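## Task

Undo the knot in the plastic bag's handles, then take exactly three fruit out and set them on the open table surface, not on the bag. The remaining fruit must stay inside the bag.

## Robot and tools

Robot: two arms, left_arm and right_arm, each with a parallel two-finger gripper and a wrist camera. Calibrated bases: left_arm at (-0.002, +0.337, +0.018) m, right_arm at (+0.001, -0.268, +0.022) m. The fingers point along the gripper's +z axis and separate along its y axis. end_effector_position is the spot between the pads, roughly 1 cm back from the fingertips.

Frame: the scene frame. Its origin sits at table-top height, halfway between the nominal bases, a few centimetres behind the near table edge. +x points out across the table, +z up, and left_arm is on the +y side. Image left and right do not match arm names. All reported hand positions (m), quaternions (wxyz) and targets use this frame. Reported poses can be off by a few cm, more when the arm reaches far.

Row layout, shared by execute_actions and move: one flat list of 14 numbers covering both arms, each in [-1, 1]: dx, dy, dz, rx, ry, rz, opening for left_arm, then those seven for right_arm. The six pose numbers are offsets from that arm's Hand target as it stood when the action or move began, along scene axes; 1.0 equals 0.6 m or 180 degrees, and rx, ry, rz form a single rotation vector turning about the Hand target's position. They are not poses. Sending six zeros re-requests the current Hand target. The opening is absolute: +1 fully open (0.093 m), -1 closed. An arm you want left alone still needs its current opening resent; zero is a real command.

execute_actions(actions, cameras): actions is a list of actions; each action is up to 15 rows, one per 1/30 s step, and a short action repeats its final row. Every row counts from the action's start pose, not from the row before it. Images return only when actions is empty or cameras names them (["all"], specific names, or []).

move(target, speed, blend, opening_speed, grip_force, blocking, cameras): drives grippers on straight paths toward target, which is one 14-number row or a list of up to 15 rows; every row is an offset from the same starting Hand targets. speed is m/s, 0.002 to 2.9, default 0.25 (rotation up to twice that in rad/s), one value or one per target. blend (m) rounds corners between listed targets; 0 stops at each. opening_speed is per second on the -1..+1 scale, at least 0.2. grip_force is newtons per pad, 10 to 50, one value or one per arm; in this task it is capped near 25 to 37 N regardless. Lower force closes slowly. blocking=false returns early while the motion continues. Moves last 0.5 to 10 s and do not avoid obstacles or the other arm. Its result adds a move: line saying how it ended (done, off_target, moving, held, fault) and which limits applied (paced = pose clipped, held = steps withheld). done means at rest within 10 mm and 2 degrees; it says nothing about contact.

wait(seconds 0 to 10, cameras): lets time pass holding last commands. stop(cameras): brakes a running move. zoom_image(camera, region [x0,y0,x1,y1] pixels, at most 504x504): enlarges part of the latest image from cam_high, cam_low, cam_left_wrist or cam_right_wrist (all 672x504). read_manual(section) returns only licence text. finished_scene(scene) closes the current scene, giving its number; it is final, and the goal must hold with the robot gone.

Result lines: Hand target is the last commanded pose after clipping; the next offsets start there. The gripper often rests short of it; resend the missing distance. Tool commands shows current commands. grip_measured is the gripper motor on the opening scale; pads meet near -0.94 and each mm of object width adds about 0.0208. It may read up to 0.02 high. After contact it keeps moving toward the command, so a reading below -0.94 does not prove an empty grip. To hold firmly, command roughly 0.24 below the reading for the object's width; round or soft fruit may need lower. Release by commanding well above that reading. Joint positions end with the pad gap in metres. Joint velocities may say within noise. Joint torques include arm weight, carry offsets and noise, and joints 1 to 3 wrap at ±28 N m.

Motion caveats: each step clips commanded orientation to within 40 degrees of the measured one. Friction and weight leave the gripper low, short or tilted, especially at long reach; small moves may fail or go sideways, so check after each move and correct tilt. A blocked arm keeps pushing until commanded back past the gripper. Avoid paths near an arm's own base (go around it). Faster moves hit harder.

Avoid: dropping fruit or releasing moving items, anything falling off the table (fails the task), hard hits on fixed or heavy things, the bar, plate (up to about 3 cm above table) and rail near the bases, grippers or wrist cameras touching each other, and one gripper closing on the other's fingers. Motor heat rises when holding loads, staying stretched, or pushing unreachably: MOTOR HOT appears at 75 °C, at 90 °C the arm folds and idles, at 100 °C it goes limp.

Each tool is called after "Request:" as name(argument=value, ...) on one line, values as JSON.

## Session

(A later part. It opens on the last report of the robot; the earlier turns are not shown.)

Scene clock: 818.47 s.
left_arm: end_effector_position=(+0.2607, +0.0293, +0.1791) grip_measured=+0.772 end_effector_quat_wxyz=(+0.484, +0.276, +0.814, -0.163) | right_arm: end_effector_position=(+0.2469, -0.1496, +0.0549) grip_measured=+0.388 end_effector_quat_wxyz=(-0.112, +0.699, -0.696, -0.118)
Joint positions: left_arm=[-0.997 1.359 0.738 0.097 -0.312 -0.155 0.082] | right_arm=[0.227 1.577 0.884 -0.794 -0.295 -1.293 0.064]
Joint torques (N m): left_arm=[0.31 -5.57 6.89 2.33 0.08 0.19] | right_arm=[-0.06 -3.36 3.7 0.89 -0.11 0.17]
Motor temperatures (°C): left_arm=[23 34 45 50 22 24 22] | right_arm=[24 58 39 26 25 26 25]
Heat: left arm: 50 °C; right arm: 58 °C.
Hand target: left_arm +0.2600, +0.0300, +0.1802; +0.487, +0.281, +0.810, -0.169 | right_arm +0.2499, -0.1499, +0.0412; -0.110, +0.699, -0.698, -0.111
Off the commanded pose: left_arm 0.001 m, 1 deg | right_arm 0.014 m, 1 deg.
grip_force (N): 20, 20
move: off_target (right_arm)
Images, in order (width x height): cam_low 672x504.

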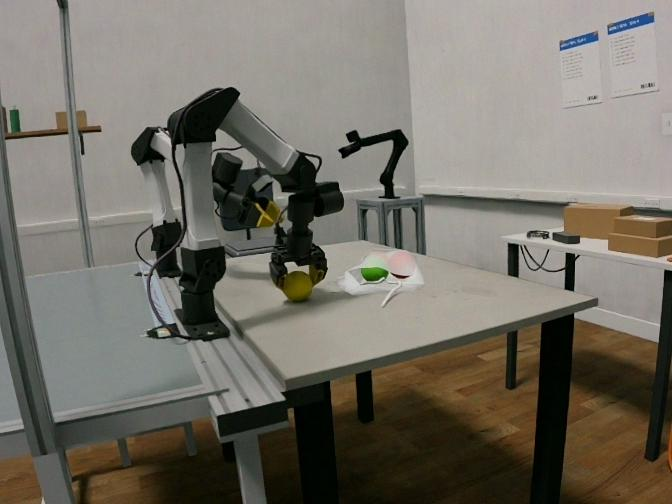

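Request:
move(target=[[0,0,0,0,0,0,0.77, 0,0,0.012,0,0,0,0.3],[0,0,0,0,0,0,0.77, 0,0,0.012,0,0,0,0.95]], speed=0.03, opening_speed=0.3, cameras=["cam_low","cam_right_wrist","cam_high"])

Scene clock: 825.27 s.
left_arm: end_effector_position=(+0.2607, +0.0293, +0.1791) grip_measured=+0.772 end_effector_quat_wxyz=(+0.484, +0.276, +0.814, -0.163) | right_arm: end_effector_position=(+0.2496, -0.1492, +0.0550) grip_measured=+0.947 end_effector_quat_wxyz=(-0.116, +0.700, -0.696, -0.114)
Joint positions: left_arm=[-0.997 1.359 0.738 0.097 -0.312 -0.155 0.082] | right_arm=[0.227 1.577 0.884 -0.783 -0.293 -1.293 0.091]
Joint torques (N m): left_arm=[0.34 -5.56 6.86 2.36 0.08 0.17] | right_arm=[0.08 -4.51 5.3 0.56 -0.16 0.21]
Motor temperatures (°C): left_arm=[23 34 45 50 22 24 22] | right_arm=[24 56 38 26 25 26 25]
Heat: left arm: 50 °C; right arm: 56 °C.
Hand target: left_arm +0.2600, +0.0300, +0.1802; +0.487, +0.281, +0.810, -0.169 | right_arm +0.2499, -0.1499, +0.0484; -0.110, +0.699, -0.698, -0.111
Off the commanded pose: left_arm 0.001 m, 1 deg | right_arm 0.007 m, 1 deg.
grip_force (N): 20, 20
move: done
Images, in order (width x height): cam_high 672x504, cam_low 672x504, cam_right_wrist 672x504.

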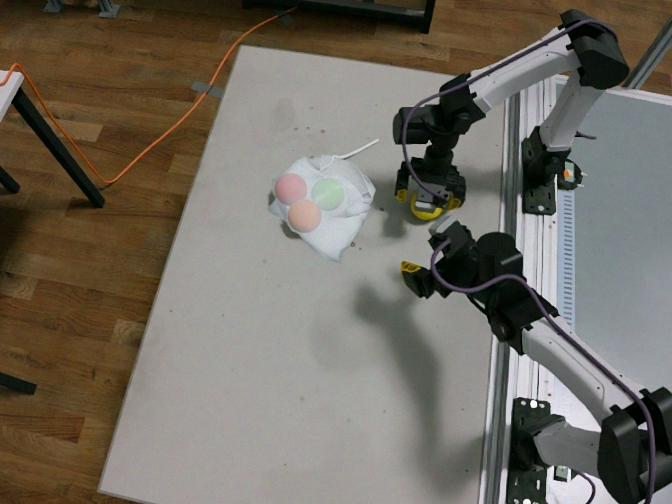

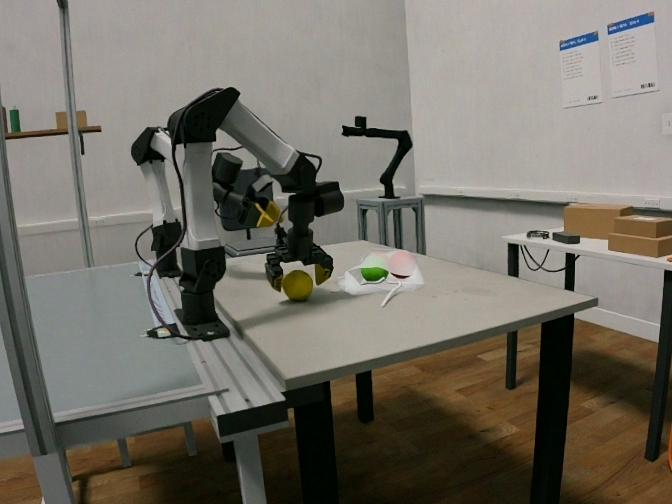

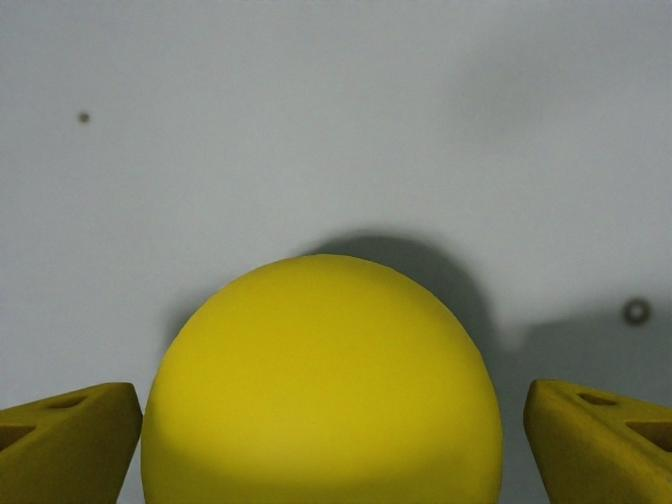

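Request:
move(target=[0,0,0,0,0,0,0.77, 0.0,-0.06,0.19,0,0,0,1], speed=0.12, cameras=["cam_low","cam_right_wrist","cam_high","cam_left_wrist"])

Request:
zoom_image(camera="cam_left_wrist", region=[180, 30, 580, 330])

Request:
zoom_image(camera="cam_high", region=[250, 130, 400, 280])

Request:
zoom_image(camera="cam_low", region=[320, 230, 450, 320])

Scene clock: 831.47 s.
left_arm: end_effector_position=(+0.2607, +0.0293, +0.1791) grip_measured=+0.772 end_effector_quat_wxyz=(+0.484, +0.276, +0.814, -0.163) | right_arm: end_effector_position=(+0.2469, -0.1834, +0.1507) grip_measured=+1.000 end_effector_quat_wxyz=(-0.098, +0.696, -0.700, -0.122)
Joint positions: left_arm=[-0.997 1.359 0.738 0.097 -0.312 -0.155 0.082] | right_arm=[0.11 1.488 1.2 -1.263 -0.293 -1.41 0.093]
Joint torques (N m): left_arm=[0.32 -5.56 6.98 2.33 0.09 0.16] | right_arm=[-1.06 -7.23 8.57 0.12 -0.22 0.04]
Motor temperatures (°C): left_arm=[23 34 45 50 22 24 22] | right_arm=[24 55 38 26 25 26 25]
Heat: left arm: 50 °C; right arm: 55 °C.
Hand target: left_arm +0.2600, +0.0300, +0.1802; +0.487, +0.281, +0.810, -0.169 | right_arm +0.2499, -0.1859, +0.1625; -0.110, +0.699, -0.698, -0.111
Off the commanded pose: left_arm 0.001 m, 1 deg | right_arm 0.012 m, 2 deg.
grip_force (N): 20, 20
move: off_target (right_arm)

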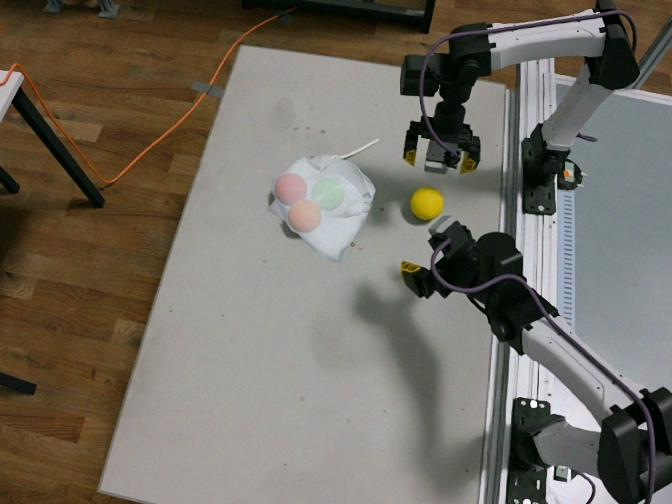

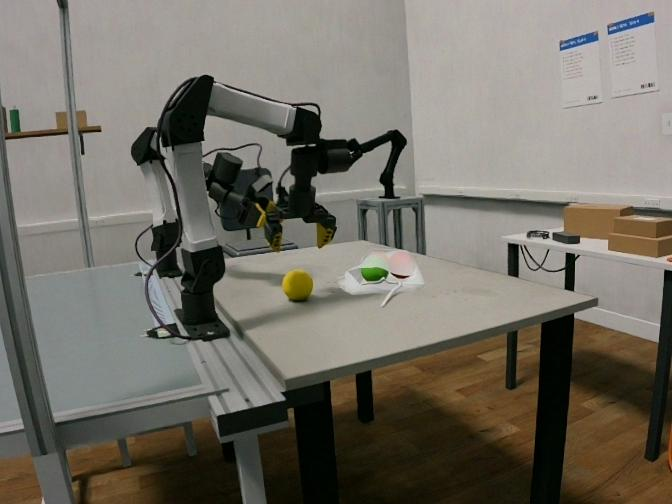

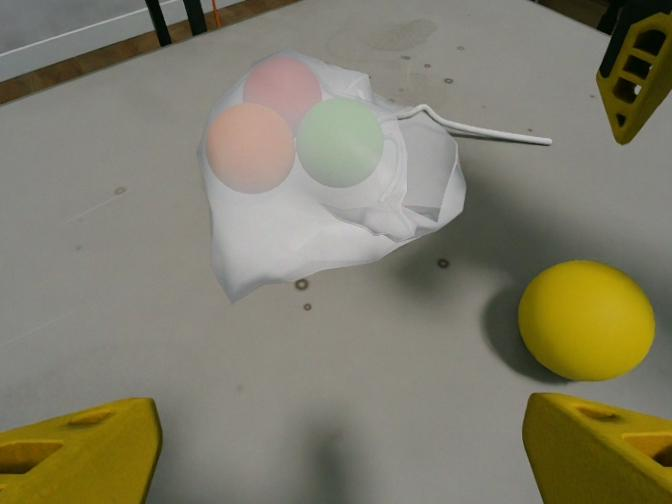

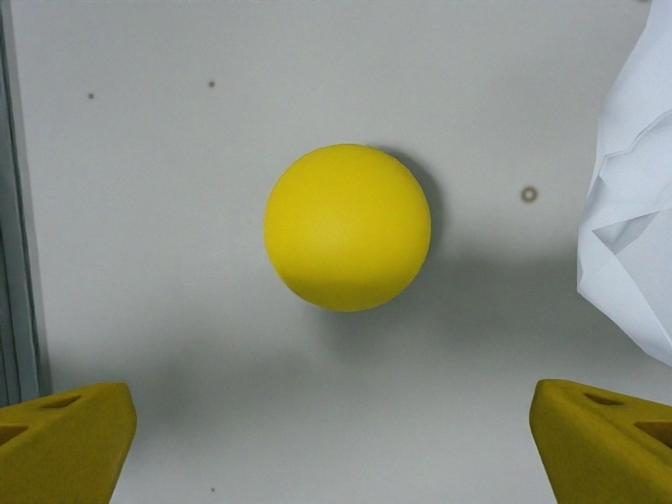

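Scaled by 1.260 from the camera's 672x504 image, which has a finer 960x720 frame.

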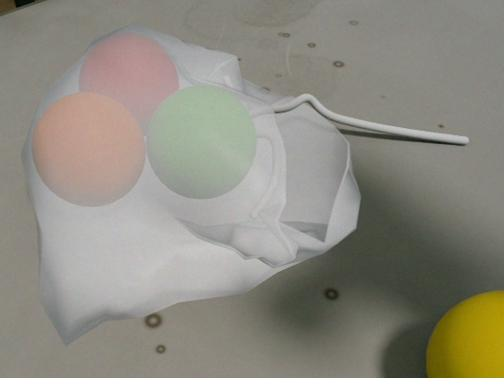

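Scaled by 3.360 from the camera's 672x504 image, which has a finer 960x720 frame.

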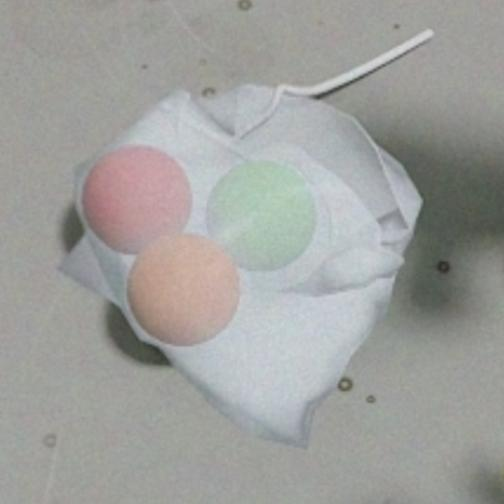

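Scaled by 3.877 from the camera's 672x504 image, which has a finer 960x720 frame.

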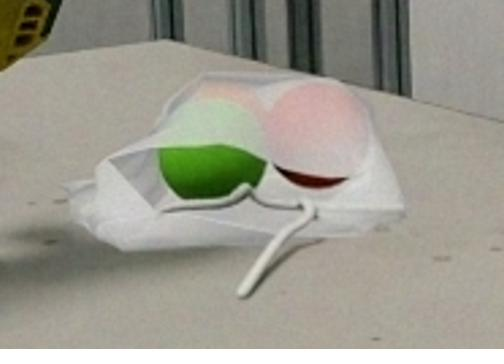

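Request:
move(target=[0,0,0,0,0,0,0.77, 0.2127,-0.0478,-0.0658,0.2169,-0.106,-0.2761,1], speed=0.15, cameras=["cam_right_wrist","cam_high"])

Request:
zoom_image(camera="cam_right_wrist", region=[130, 0, 630, 400])

Scene clock: 857.00 s.
left_arm: end_effector_position=(+0.2607, +0.0293, +0.1791) grip_measured=+0.772 end_effector_quat_wxyz=(+0.484, +0.276, +0.814, -0.163) | right_arm: end_effector_position=(+0.3763, -0.2131, +0.1281) grip_measured=+1.000 end_effector_quat_wxyz=(+0.470, -0.287, +0.818, +0.164)
Joint positions: left_arm=[-0.997 1.359 0.738 0.097 -0.312 -0.155 0.082] | right_arm=[-0.166 1.462 0.659 0.108 -0.653 -0.495 0.093]
Joint torques (N m): left_arm=[0.31 -5.57 6.89 2.35 0.09 0.18] | right_arm=[-0.62 -4.64 5.35 1.81 -0.27 0.2]
Heat: left arm: 51 °C; right arm: 53 °C.
Hand target: left_arm +0.2600, +0.0300, +0.1802; +0.487, +0.281, +0.810, -0.169 | right_arm +0.3775, -0.2147, +0.1230; +0.473, -0.282, +0.819, +0.163
Off the commanded pose: left_arm 0.001 m, 1 deg | right_arm 0.005 m, 1 deg.
grip_force (N): 20, 20
move: done
Images, in order (width x height): cam_high 672x504, cam_right_wrist 672x504.

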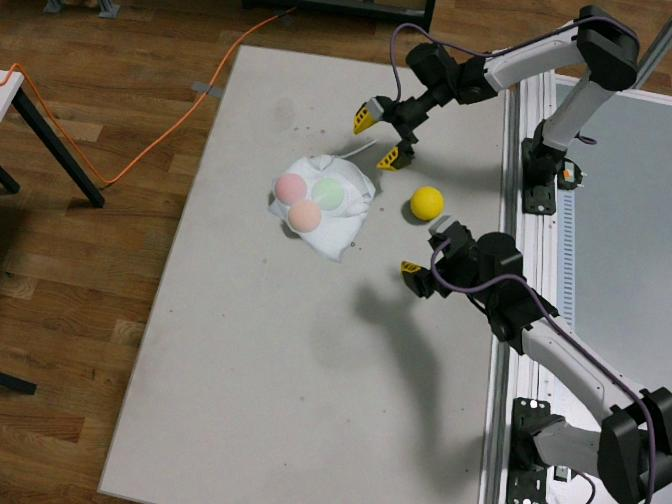

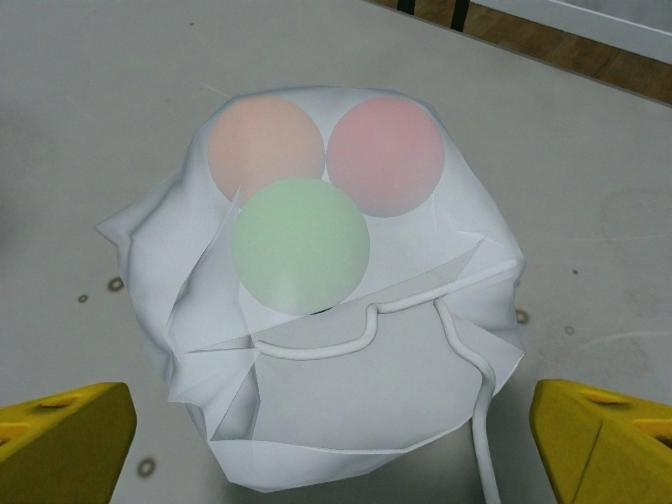

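Scaled by 1.008 from the camera's 672x504 image, which has a finer 960x720 frame.

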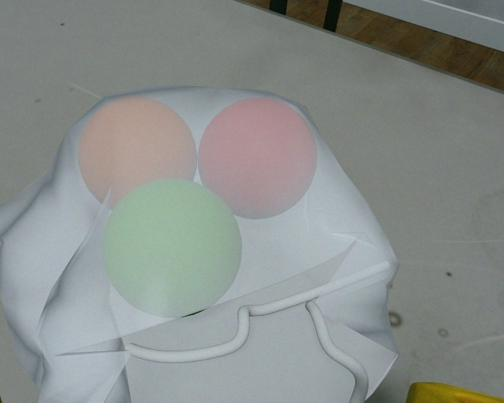

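Request:
zoom_image(camera="cam_right_wrist", region=[130, 170, 400, 410])

Request:
zoom_image(camera="cam_right_wrist", region=[320, 200, 560, 420])

Scaled by 1.867 from the camera's 672x504 image, which has a finer 960x720 frame.

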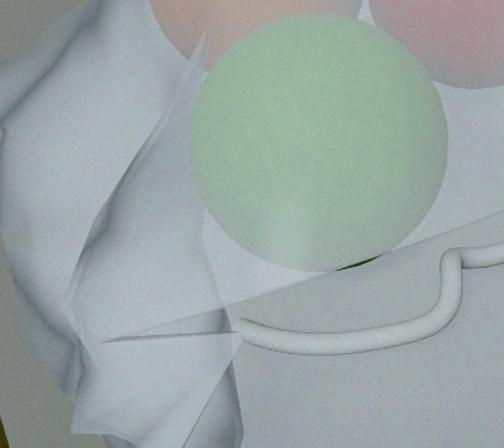

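Scaled by 2.100 from the camera's 672x504 image, which has a finer 960x720 frame.

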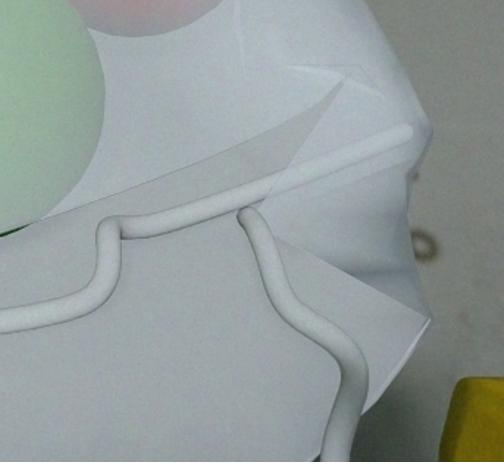

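Request:
move(target=[0,0,0,0,0,0,0.77, 0.1308,-0.0555,-0.09,-0.0845,0.0733,0.1209,-0.3], speed=0.12, grip_force=40, cameras=["cam_right_wrist"])

Scene clock: 929.43 s.
left_arm: end_effector_position=(+0.2607, +0.0293, +0.1791) grip_measured=+0.772 end_effector_quat_wxyz=(+0.484, +0.276, +0.814, -0.163) | right_arm: end_effector_position=(+0.4535, -0.2429, +0.0732) grip_measured=-0.297 end_effector_quat_wxyz=(+0.306, -0.469, +0.810, +0.173)
Joint positions: left_arm=[-0.997 1.359 0.738 0.097 -0.312 -0.155 0.082] | right_arm=[-0.212 2.057 1.437 -0.643 -0.647 -1.122 0.031]
Joint torques (N m): left_arm=[0.25 -5.52 6.89 2.33 0.08 0.18] | right_arm=[-0.95 -8.75 8.91 0.51 -0.36 0.05]
Motor temperatures (°C): left_arm=[23 33 45 53 21 24 22] | right_arm=[24 46 39 32 25 26 24]
Heat: left arm: 53 °C; right arm: 46 °C.
Hand target: left_arm +0.2600, +0.0300, +0.1802; +0.487, +0.281, +0.810, -0.169 | right_arm +0.4560, -0.2480, +0.0690; +0.296, -0.470, +0.814, +0.171
Off the commanded pose: left_arm 0.001 m, 1 deg | right_arm 0.007 m, 1 deg.
grip_force (N): 40, 40
move: done
Images, in order (width x height): cam_right_wrist 672x504.

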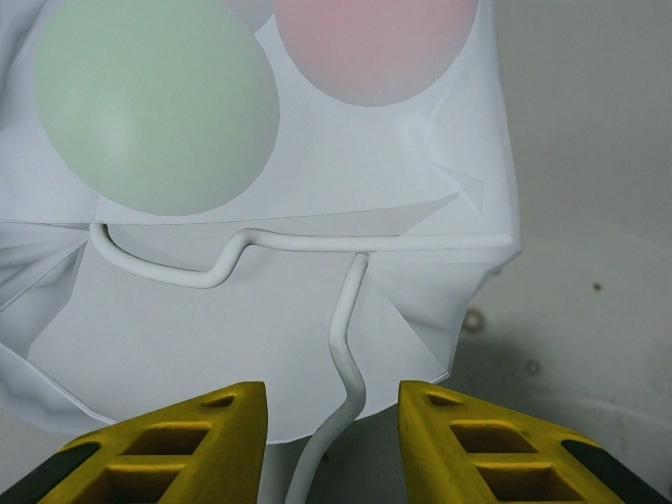

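Request:
move(target=[0,0,0,0,0,0,0.77, 0.0255,0.0403,-0.083,0,0,0,-0.3], speed=0.08, cameras=["cam_right_wrist"])

Scene clock: 938.70 s.
left_arm: end_effector_position=(+0.2607, +0.0293, +0.1791) grip_measured=+0.772 end_effector_quat_wxyz=(+0.484, +0.276, +0.814, -0.163) | right_arm: end_effector_position=(+0.4703, -0.2265, +0.0298) grip_measured=-0.297 end_effector_quat_wxyz=(+0.302, -0.470, +0.811, +0.174)
Joint positions: left_arm=[-0.997 1.359 0.738 0.097 -0.312 -0.155 0.082] | right_arm=[-0.167 2.176 1.437 -0.5 -0.627 -1.071 0.031]
Joint torques (N m): left_arm=[0.4 -5.55 6.86 2.35 0.09 0.16] | right_arm=[0.59 -9.65 5.74 0.99 -0.3 0.19]
Heat: left arm: 53 °C; right arm: 47 °C.
Hand target: left_arm +0.2600, +0.0300, +0.1802; +0.487, +0.281, +0.810, -0.169 | right_arm +0.4714, -0.2238, +0.0193; +0.296, -0.470, +0.814, +0.171
Off the commanded pose: left_arm 0.001 m, 1 deg | right_arm 0.011 m, 1 deg.
grip_force (N): 40, 40
move: off_target (right_arm)
Images, in order (width x height): cam_right_wrist 672x504.

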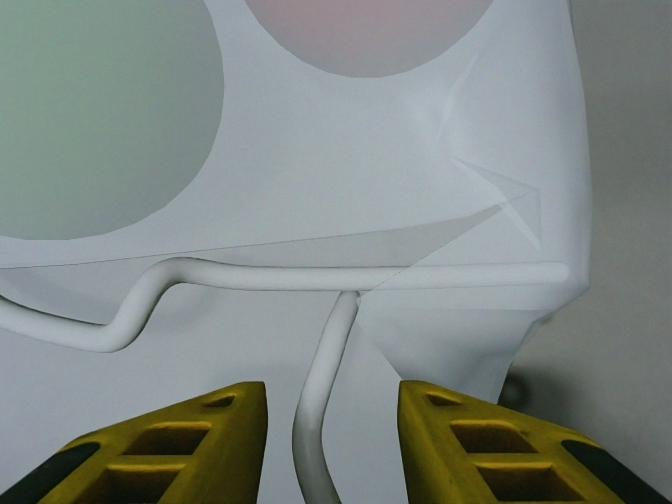

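Request:
move(target=[0,0,0,0,0,0,0.77, 0.0,0.002,-0.02,0,0,0,-0.3], speed=0.05, cameras=["cam_right_wrist"])

Scene clock: 942.93 s.
left_arm: end_effector_position=(+0.2607, +0.0293, +0.1791) grip_measured=+0.772 end_effector_quat_wxyz=(+0.484, +0.276, +0.814, -0.163) | right_arm: end_effector_position=(+0.4761, -0.2271, +0.0265) grip_measured=-0.297 end_effector_quat_wxyz=(+0.312, -0.471, +0.808, +0.167)
Joint positions: left_arm=[-0.997 1.359 0.738 0.097 -0.312 -0.155 0.082] | right_arm=[-0.167 2.188 1.434 -0.459 -0.627 -1.068 0.031]
Joint torques (N m): left_arm=[0.28 -5.55 6.84 2.34 0.09 0.17] | right_arm=[0.85 -8.88 4.53 1.01 -0.32 0.25]
Heat: left arm: 53 °C; right arm: 48 °C.
Hand target: left_arm +0.2600, +0.0300, +0.1802; +0.487, +0.281, +0.810, -0.169 | right_arm +0.4713, -0.2225, +0.0072; +0.296, -0.470, +0.814, +0.171
Off the commanded pose: left_arm 0.001 m, 1 deg | right_arm 0.020 m, 2 deg.
grip_force (N): 40, 40
move: off_target (right_arm)
Images, in order (width x height): cam_right_wrist 672x504.

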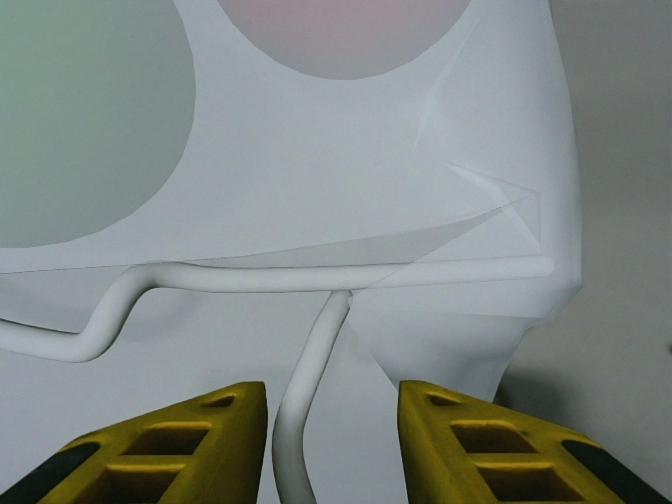

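Request:
move(target=[[0,0,0,0,0,0,0.77, 0.0,0.0,0.014,0,0,0,-0.3],[0,0,0,0,0,0,0.77, 0.0,0.0,0.014,0,0,0,-1]], speed=0.05, cameras=["cam_right_wrist"])

Scene clock: 948.57 s.
left_arm: end_effector_position=(+0.2607, +0.0293, +0.1791) grip_measured=+0.772 end_effector_quat_wxyz=(+0.484, +0.276, +0.814, -0.163) | right_arm: end_effector_position=(+0.4761, -0.2271, +0.0265) grip_measured=-0.889 end_effector_quat_wxyz=(+0.312, -0.470, +0.808, +0.167)
Joint positions: left_arm=[-0.997 1.359 0.738 0.097 -0.312 -0.155 0.082] | right_arm=[-0.167 2.188 1.434 -0.459 -0.627 -1.067 0.003]
Joint torques (N m): left_arm=[0.24 -5.59 6.84 2.34 0.08 0.16] | right_arm=[0.9 -10.18 5.61 0.77 -0.31 0.23]
Heat: left arm: 53 °C; right arm: 48 °C.
Hand target: left_arm +0.2600, +0.0300, +0.1802; +0.487, +0.281, +0.810, -0.169 | right_arm +0.4712, -0.2225, +0.0156; +0.296, -0.470, +0.814, +0.171
Off the commanded pose: left_arm 0.001 m, 1 deg | right_arm 0.013 m, 2 deg.
grip_force (N): 40, 40
move: off_target (right_arm); target 2's new opening was sent with right_arm's hand 0.013 m and 2 deg from that target
Images, in order (width x height): cam_right_wrist 672x504.

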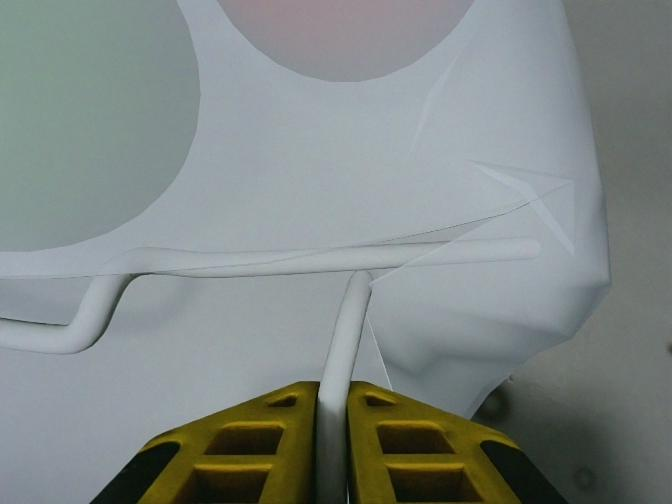

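Request:
move(target=[[0,0,0,0,0,0,0.77, 0.0,0.05,0.183,0,0,0,-1],[0,0,0,0,0,0,0.77, 0.0167,0.0833,0.3833,0,0,0,-1],[0,0,0,0,0,0,0.77, 0.0167,0.0833,0.335,0,0,0,-1]], speed=0.12, blend=[0.02,0,0], cameras=["all"])

Request:
zoom_image(camera="cam_left_wrist", region=[180, 0, 500, 300])

Request:
zoom_image(camera="cam_high", region=[240, 120, 420, 280])

Scene clock: 957.37 s.
left_arm: end_effector_position=(+0.2607, +0.0293, +0.1791) grip_measured=+0.772 end_effector_quat_wxyz=(+0.484, +0.276, +0.814, -0.163) | right_arm: end_effector_position=(+0.4796, -0.1751, +0.2132) grip_measured=-0.889 end_effector_quat_wxyz=(+0.288, -0.466, +0.817, +0.180)
Joint positions: left_arm=[-0.997 1.359 0.738 0.097 -0.312 -0.155 0.082] | right_arm=[-0.033 2.084 2.042 -1.144 -0.575 -0.918 0.003]
Joint torques (N m): left_arm=[0.25 -5.6 6.87 2.34 0.09 0.17] | right_arm=[0.55 -12.48 5.53 1.09 -0.33 0.15]
Motor temperatures (°C): left_arm=[23 33 44 54 21 24 22] | right_arm=[24 51 39 30 25 26 25]
Heat: left arm: 54 °C; right arm: 51 °C.
Hand target: left_arm +0.2600, +0.0300, +0.1802; +0.487, +0.281, +0.810, -0.169 | right_arm +0.4813, -0.1725, +0.2166; +0.296, -0.470, +0.814, +0.171
Off the commanded pose: left_arm 0.001 m, 1 deg | right_arm 0.004 m, 2 deg.
grip_force (N): 40, 40
move: done

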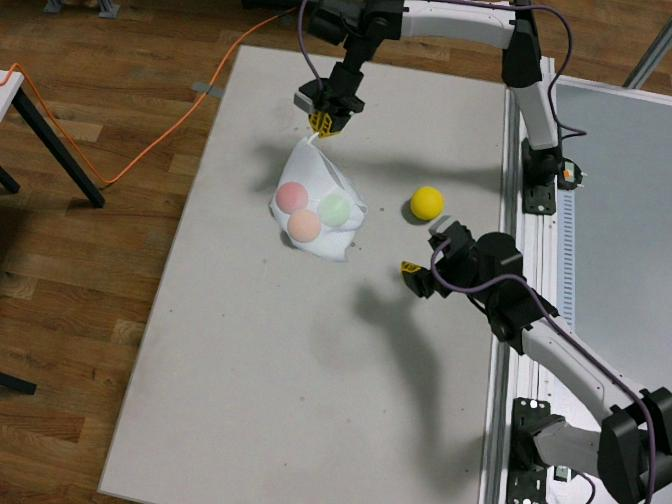

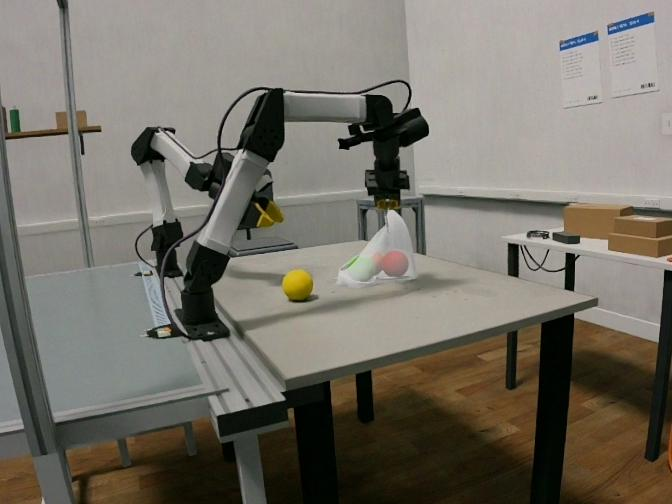

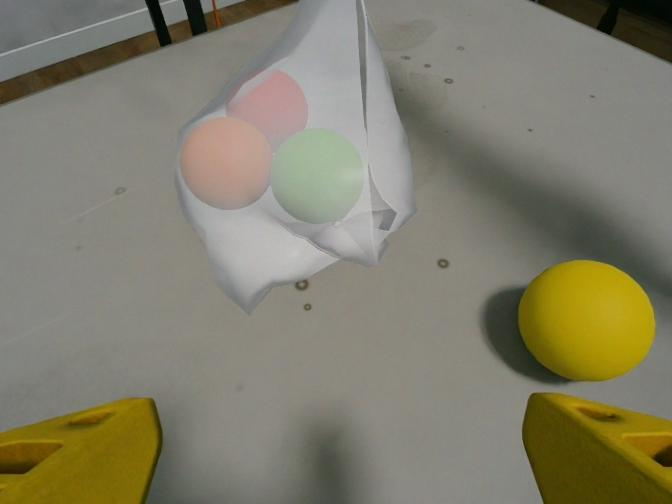

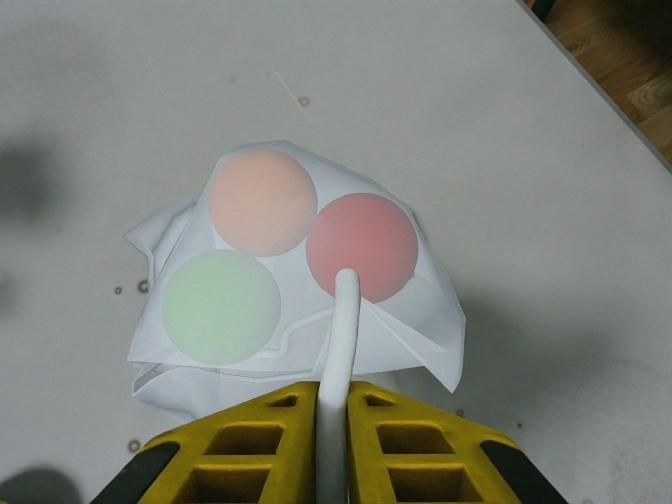

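Scaled by 1.575 from the camera's 672x504 image, which has a finer 960x720 frame.

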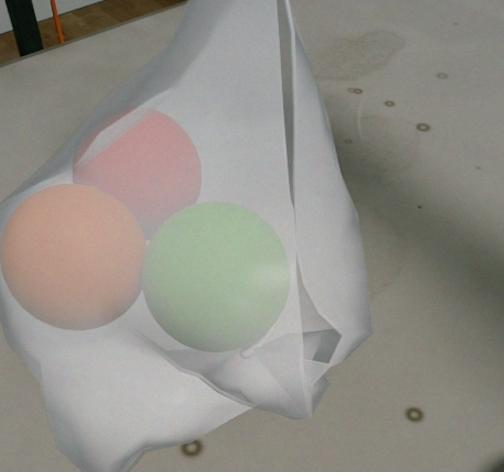

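Scaled by 2.800 from the camera's 672x504 image, which has a finer 960x720 frame.

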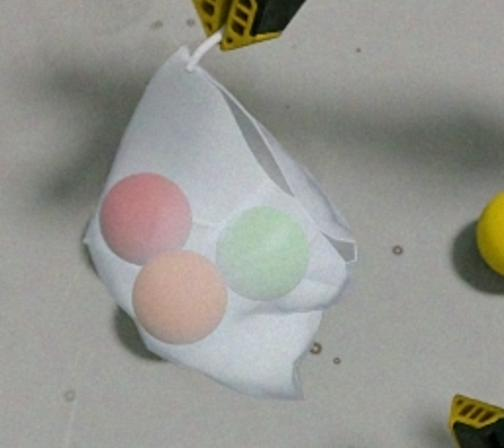

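Request:
move(target=[0.0667,-0.1167,-0.11,0,0,0,0.0, 0,0,0,0,0,0,-1], speed=0.15, cameras=["cam_left_wrist"])

Request:
zoom_image(camera="cam_left_wrist", region=[150, 50, 550, 350])

Scene clock: 1013.57 s.
left_arm: end_effector_position=(+0.2941, -0.0250, +0.1000) grip_measured=+0.002 end_effector_quat_wxyz=(+0.465, +0.285, +0.825, -0.149) | right_arm: end_effector_position=(+0.4797, -0.1751, +0.2132) grip_measured=-0.889 end_effector_quat_wxyz=(+0.288, -0.466, +0.817, +0.180)
Joint positions: left_arm=[-0.997 1.783 0.844 0.361 -0.312 -0.155 0.045] | right_arm=[-0.033 2.084 2.042 -1.144 -0.575 -0.918 0.003]
Joint torques (N m): left_arm=[-0.47 -6.12 9.43 2.65 -0.05 0.12] | right_arm=[0.53 -12.4 5.55 1.11 -0.31 0.18]
Motor temperatures (°C): left_arm=[23 33 45 55 21 24 22] | right_arm=[24 64 38 29 25 26 25]
Heat: left arm: 55 °C; right arm: 64 °C.
Hand target: left_arm +0.3000, -0.0400, +0.1141; +0.486, +0.281, +0.810, -0.169 | right_arm +0.4812, -0.1725, +0.2166; +0.296, -0.470, +0.814, +0.171
Off the commanded pose: left_arm 0.022 m, 4 deg | right_arm 0.005 m, 2 deg.
grip_force (N): 40, 40
move: off_target (left_arm)
Images, in order (width x height): cam_left_wrist 672x504.

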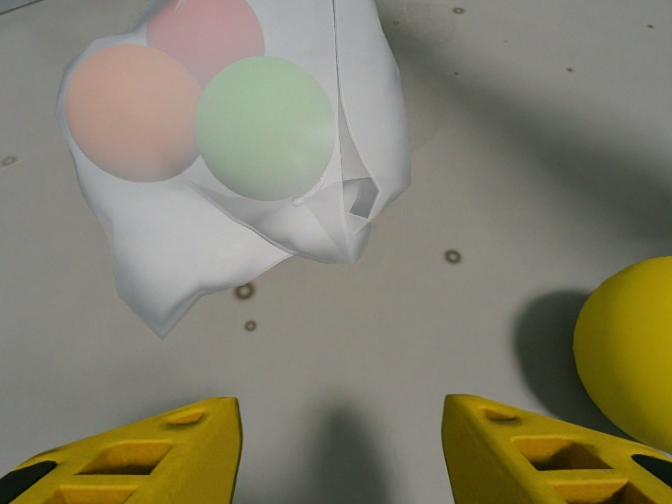

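Scaled by 1.260 from the camera's 672x504 image, which has a finer 960x720 frame.

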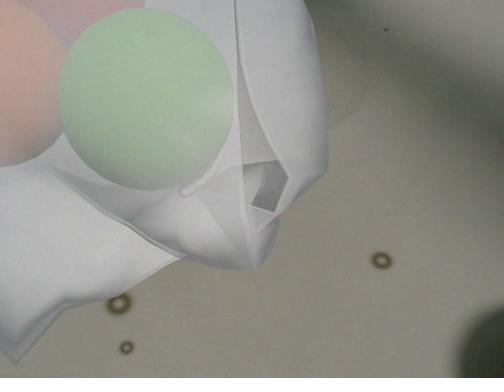

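Request:
move(target=[0,0,0,0,0,0,0.0, 0.04,0.125,0.0,0,0,0,-1], speed=0.12, cameras=["all"])

Request:
zoom_image(camera="cam_high", region=[240, 120, 420, 280])

Scene clock: 1048.57 s.
left_arm: end_effector_position=(+0.2941, -0.0250, +0.1001) grip_measured=+0.002 end_effector_quat_wxyz=(+0.466, +0.285, +0.825, -0.149) | right_arm: end_effector_position=(+0.4962, -0.1010, +0.2174) grip_measured=-0.889 end_effector_quat_wxyz=(+0.290, -0.470, +0.815, +0.178)
Joint positions: left_arm=[-0.997 1.783 0.844 0.362 -0.312 -0.155 0.045] | right_arm=[0.133 2.171 2.178 -1.1 -0.504 -0.751 0.003]
Joint torques (N m): left_arm=[-0.44 -6.02 9.46 2.63 -0.02 0.11] | right_arm=[0.28 -9.91 9.48 1.17 -0.23 0.18]
Motor temperatures (°C): left_arm=[23 33 48 57 21 24 22] | right_arm=[24 65 38 29 25 26 25]
Heat: left arm: 57 °C; right arm: 65 °C.
Hand target: left_arm +0.3000, -0.0400, +0.1141; +0.487, +0.281, +0.810, -0.169 | right_arm +0.5052, -0.0975, +0.2165; +0.296, -0.470, +0.814, +0.171
Off the commanded pose: left_arm 0.021 m, 4 deg | right_arm 0.010 m, 1 deg.
grip_force (N): 40, 40
move: off_target (left_arm)

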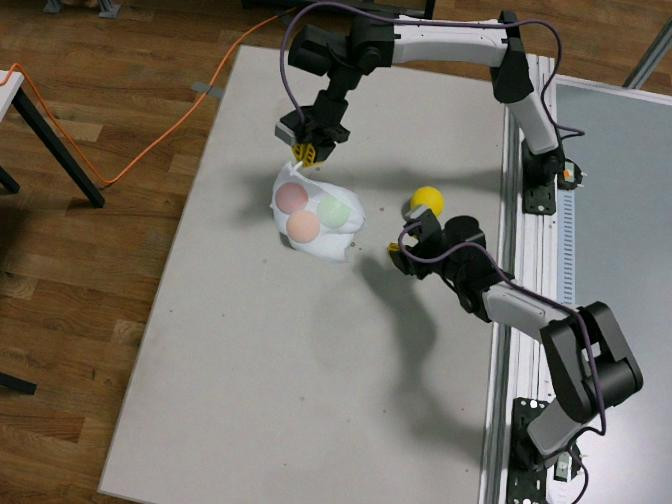

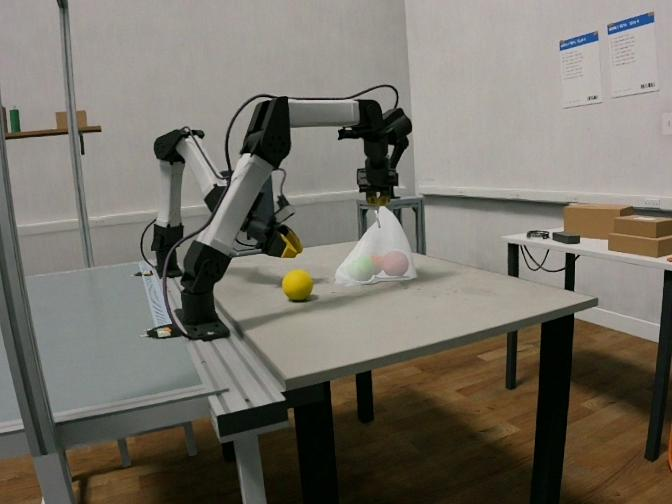

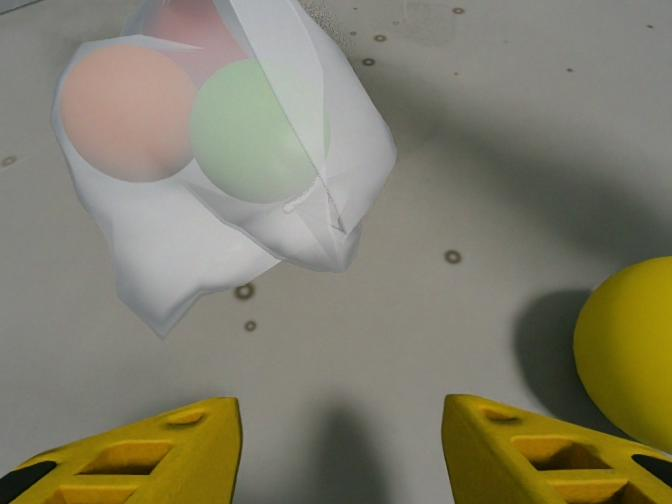

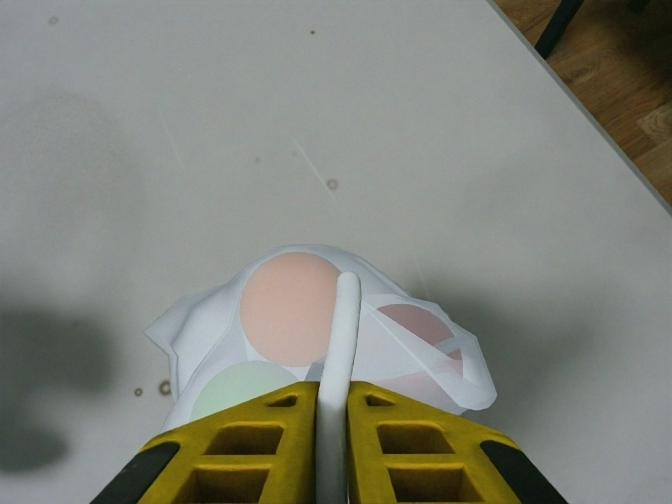

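Scaled by 2.800 from the camera's 672x504 image, which has a finer 960x720 frame.

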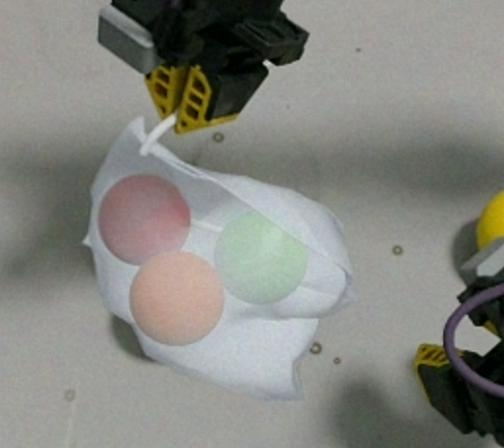

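Request:
move(target=[[0,0,0,0,0,0,0.0, 0.0163,-0.1542,-0.1108,0,0,0,-1],[0,0,0,0,0,0,0.0, 0.0163,-0.1792,-0.315,0,0,0,-1],[0,0,0,0,0,0,0.0, 0.0163,-0.1792,-0.315,0,0,0,-0.5]], speed=[0.15,0.12,0.1], blend=[0.02,0,0], cameras=["cam_right_wrist","cam_left_wrist"])

Scene clock: 1107.80 s.
left_arm: end_effector_position=(+0.2941, -0.0251, +0.1002) grip_measured=+0.002 end_effector_quat_wxyz=(+0.466, +0.285, +0.824, -0.149) | right_arm: end_effector_position=(+0.5153, -0.2050, +0.0374) grip_measured=-0.503 end_effector_quat_wxyz=(+0.294, -0.468, +0.817, +0.164)
Joint positions: left_arm=[-0.997 1.783 0.844 0.362 -0.312 -0.155 0.045] | right_arm=[-0.1 2.303 1.695 -0.594 -0.577 -0.993 0.021]
Joint torques (N m): left_arm=[-0.57 -6.09 9.43 2.64 -0.05 0.12] | right_arm=[-0.92 -11 5.6 1.06 -0.6 0.04]
Motor temperatures (°C): left_arm=[23 34 50 60 21 24 22] | right_arm=[24 58 44 30 25 26 25]
Heat: left arm: 60 °C; right arm: 58 °C.
Hand target: left_arm +0.3000, -0.0400, +0.1141; +0.487, +0.281, +0.810, -0.169 | right_arm +0.5150, -0.2050, +0.0275; +0.296, -0.470, +0.814, +0.171
Off the commanded pose: left_arm 0.021 m, 4 deg | right_arm 0.010 m, 1 deg.
grip_force (N): 40, 40
move: off_target (left_arm)
Images, in order (width x height): cam_left_wrist 672x504, cam_right_wrist 672x504.

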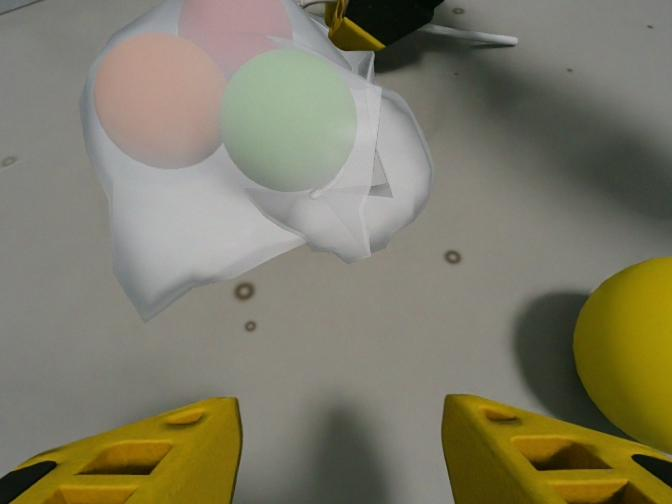

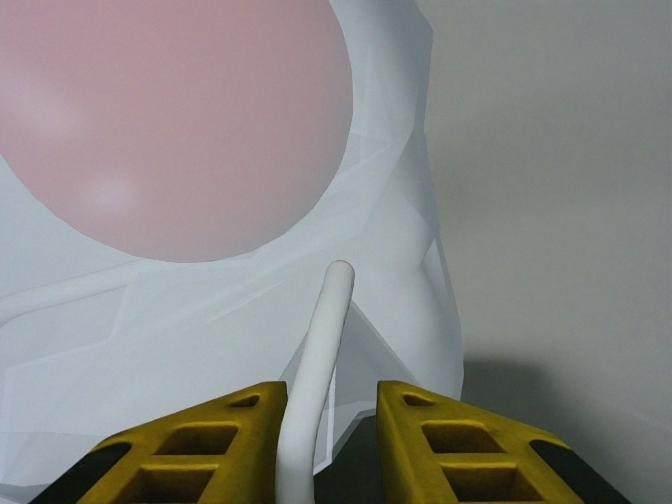

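Request:
move(target=[[0,0,0,0,0,0,0.0, 0.0,-0.005,0.15,0,0,0,-0.45],[0,0,0,0,0,0,0.0, -0.2583,-0.05,0.2875,0.0428,-0.036,-0.1108,-0.45]], speed=[0.08,0.2], cameras=["all"])

Request:
zoom_image(camera="cam_right_wrist", region=[130, 100, 530, 400])

Scene clock: 1118.27 s.
left_arm: end_effector_position=(+0.2941, -0.0251, +0.1002) grip_measured=+0.002 end_effector_quat_wxyz=(+0.466, +0.285, +0.824, -0.149) | right_arm: end_effector_position=(+0.3586, -0.2339, +0.1959) grip_measured=-0.453 end_effector_quat_wxyz=(+0.383, -0.313, +0.857, +0.146)
Joint positions: left_arm=[-0.997 1.783 0.844 0.362 -0.312 -0.155 0.045] | right_arm=[-0.206 1.375 1.041 -0.61 -0.597 -0.674 0.023]
Joint torques (N m): left_arm=[-0.5 -6.11 9.48 2.64 -0.06 0.11] | right_arm=[-1.01 -6.57 5.89 1.54 -0.49 0.21]
Motor temperatures (°C): left_arm=[23 34 50 60 21 24 22] | right_arm=[24 61 42 30 25 26 25]
Heat: left arm: 60 °C; right arm: 61 °C.
Hand target: left_arm +0.3000, -0.0400, +0.1141; +0.487, +0.281, +0.810, -0.169 | right_arm +0.3599, -0.2350, +0.1999; +0.397, -0.310, +0.852, +0.144
Off the commanded pose: left_arm 0.021 m, 4 deg | right_arm 0.004 m, 2 deg.
grip_force (N): 40, 40
move: off_target (left_arm)

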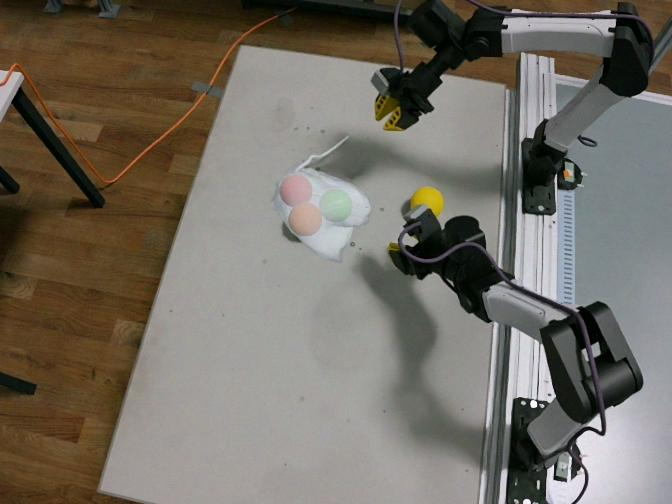

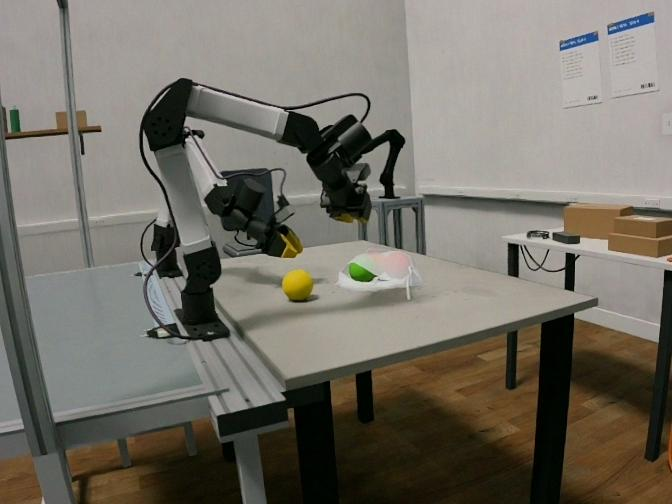

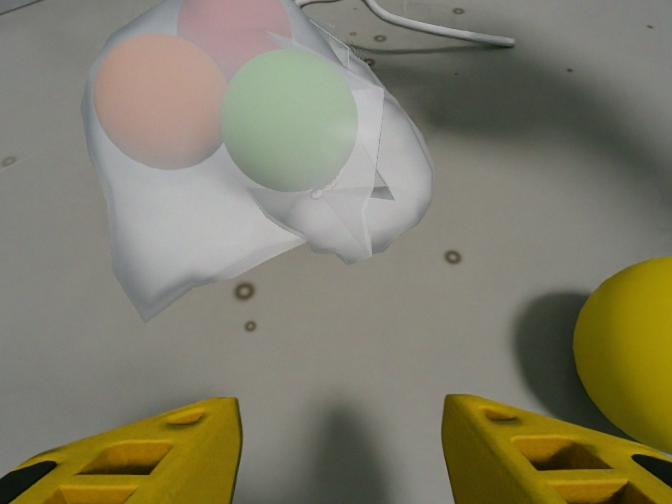

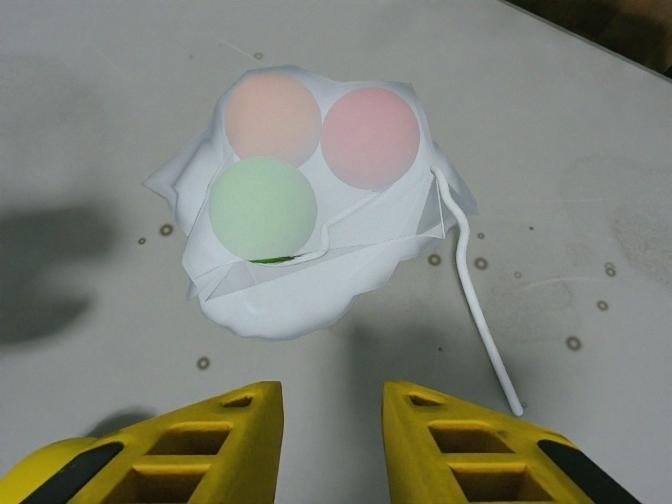

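Scaled by 1.260 from the camera's 672x504 image, which has a finer 960x720 frame.

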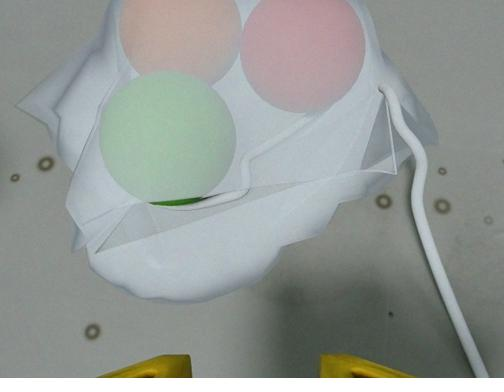

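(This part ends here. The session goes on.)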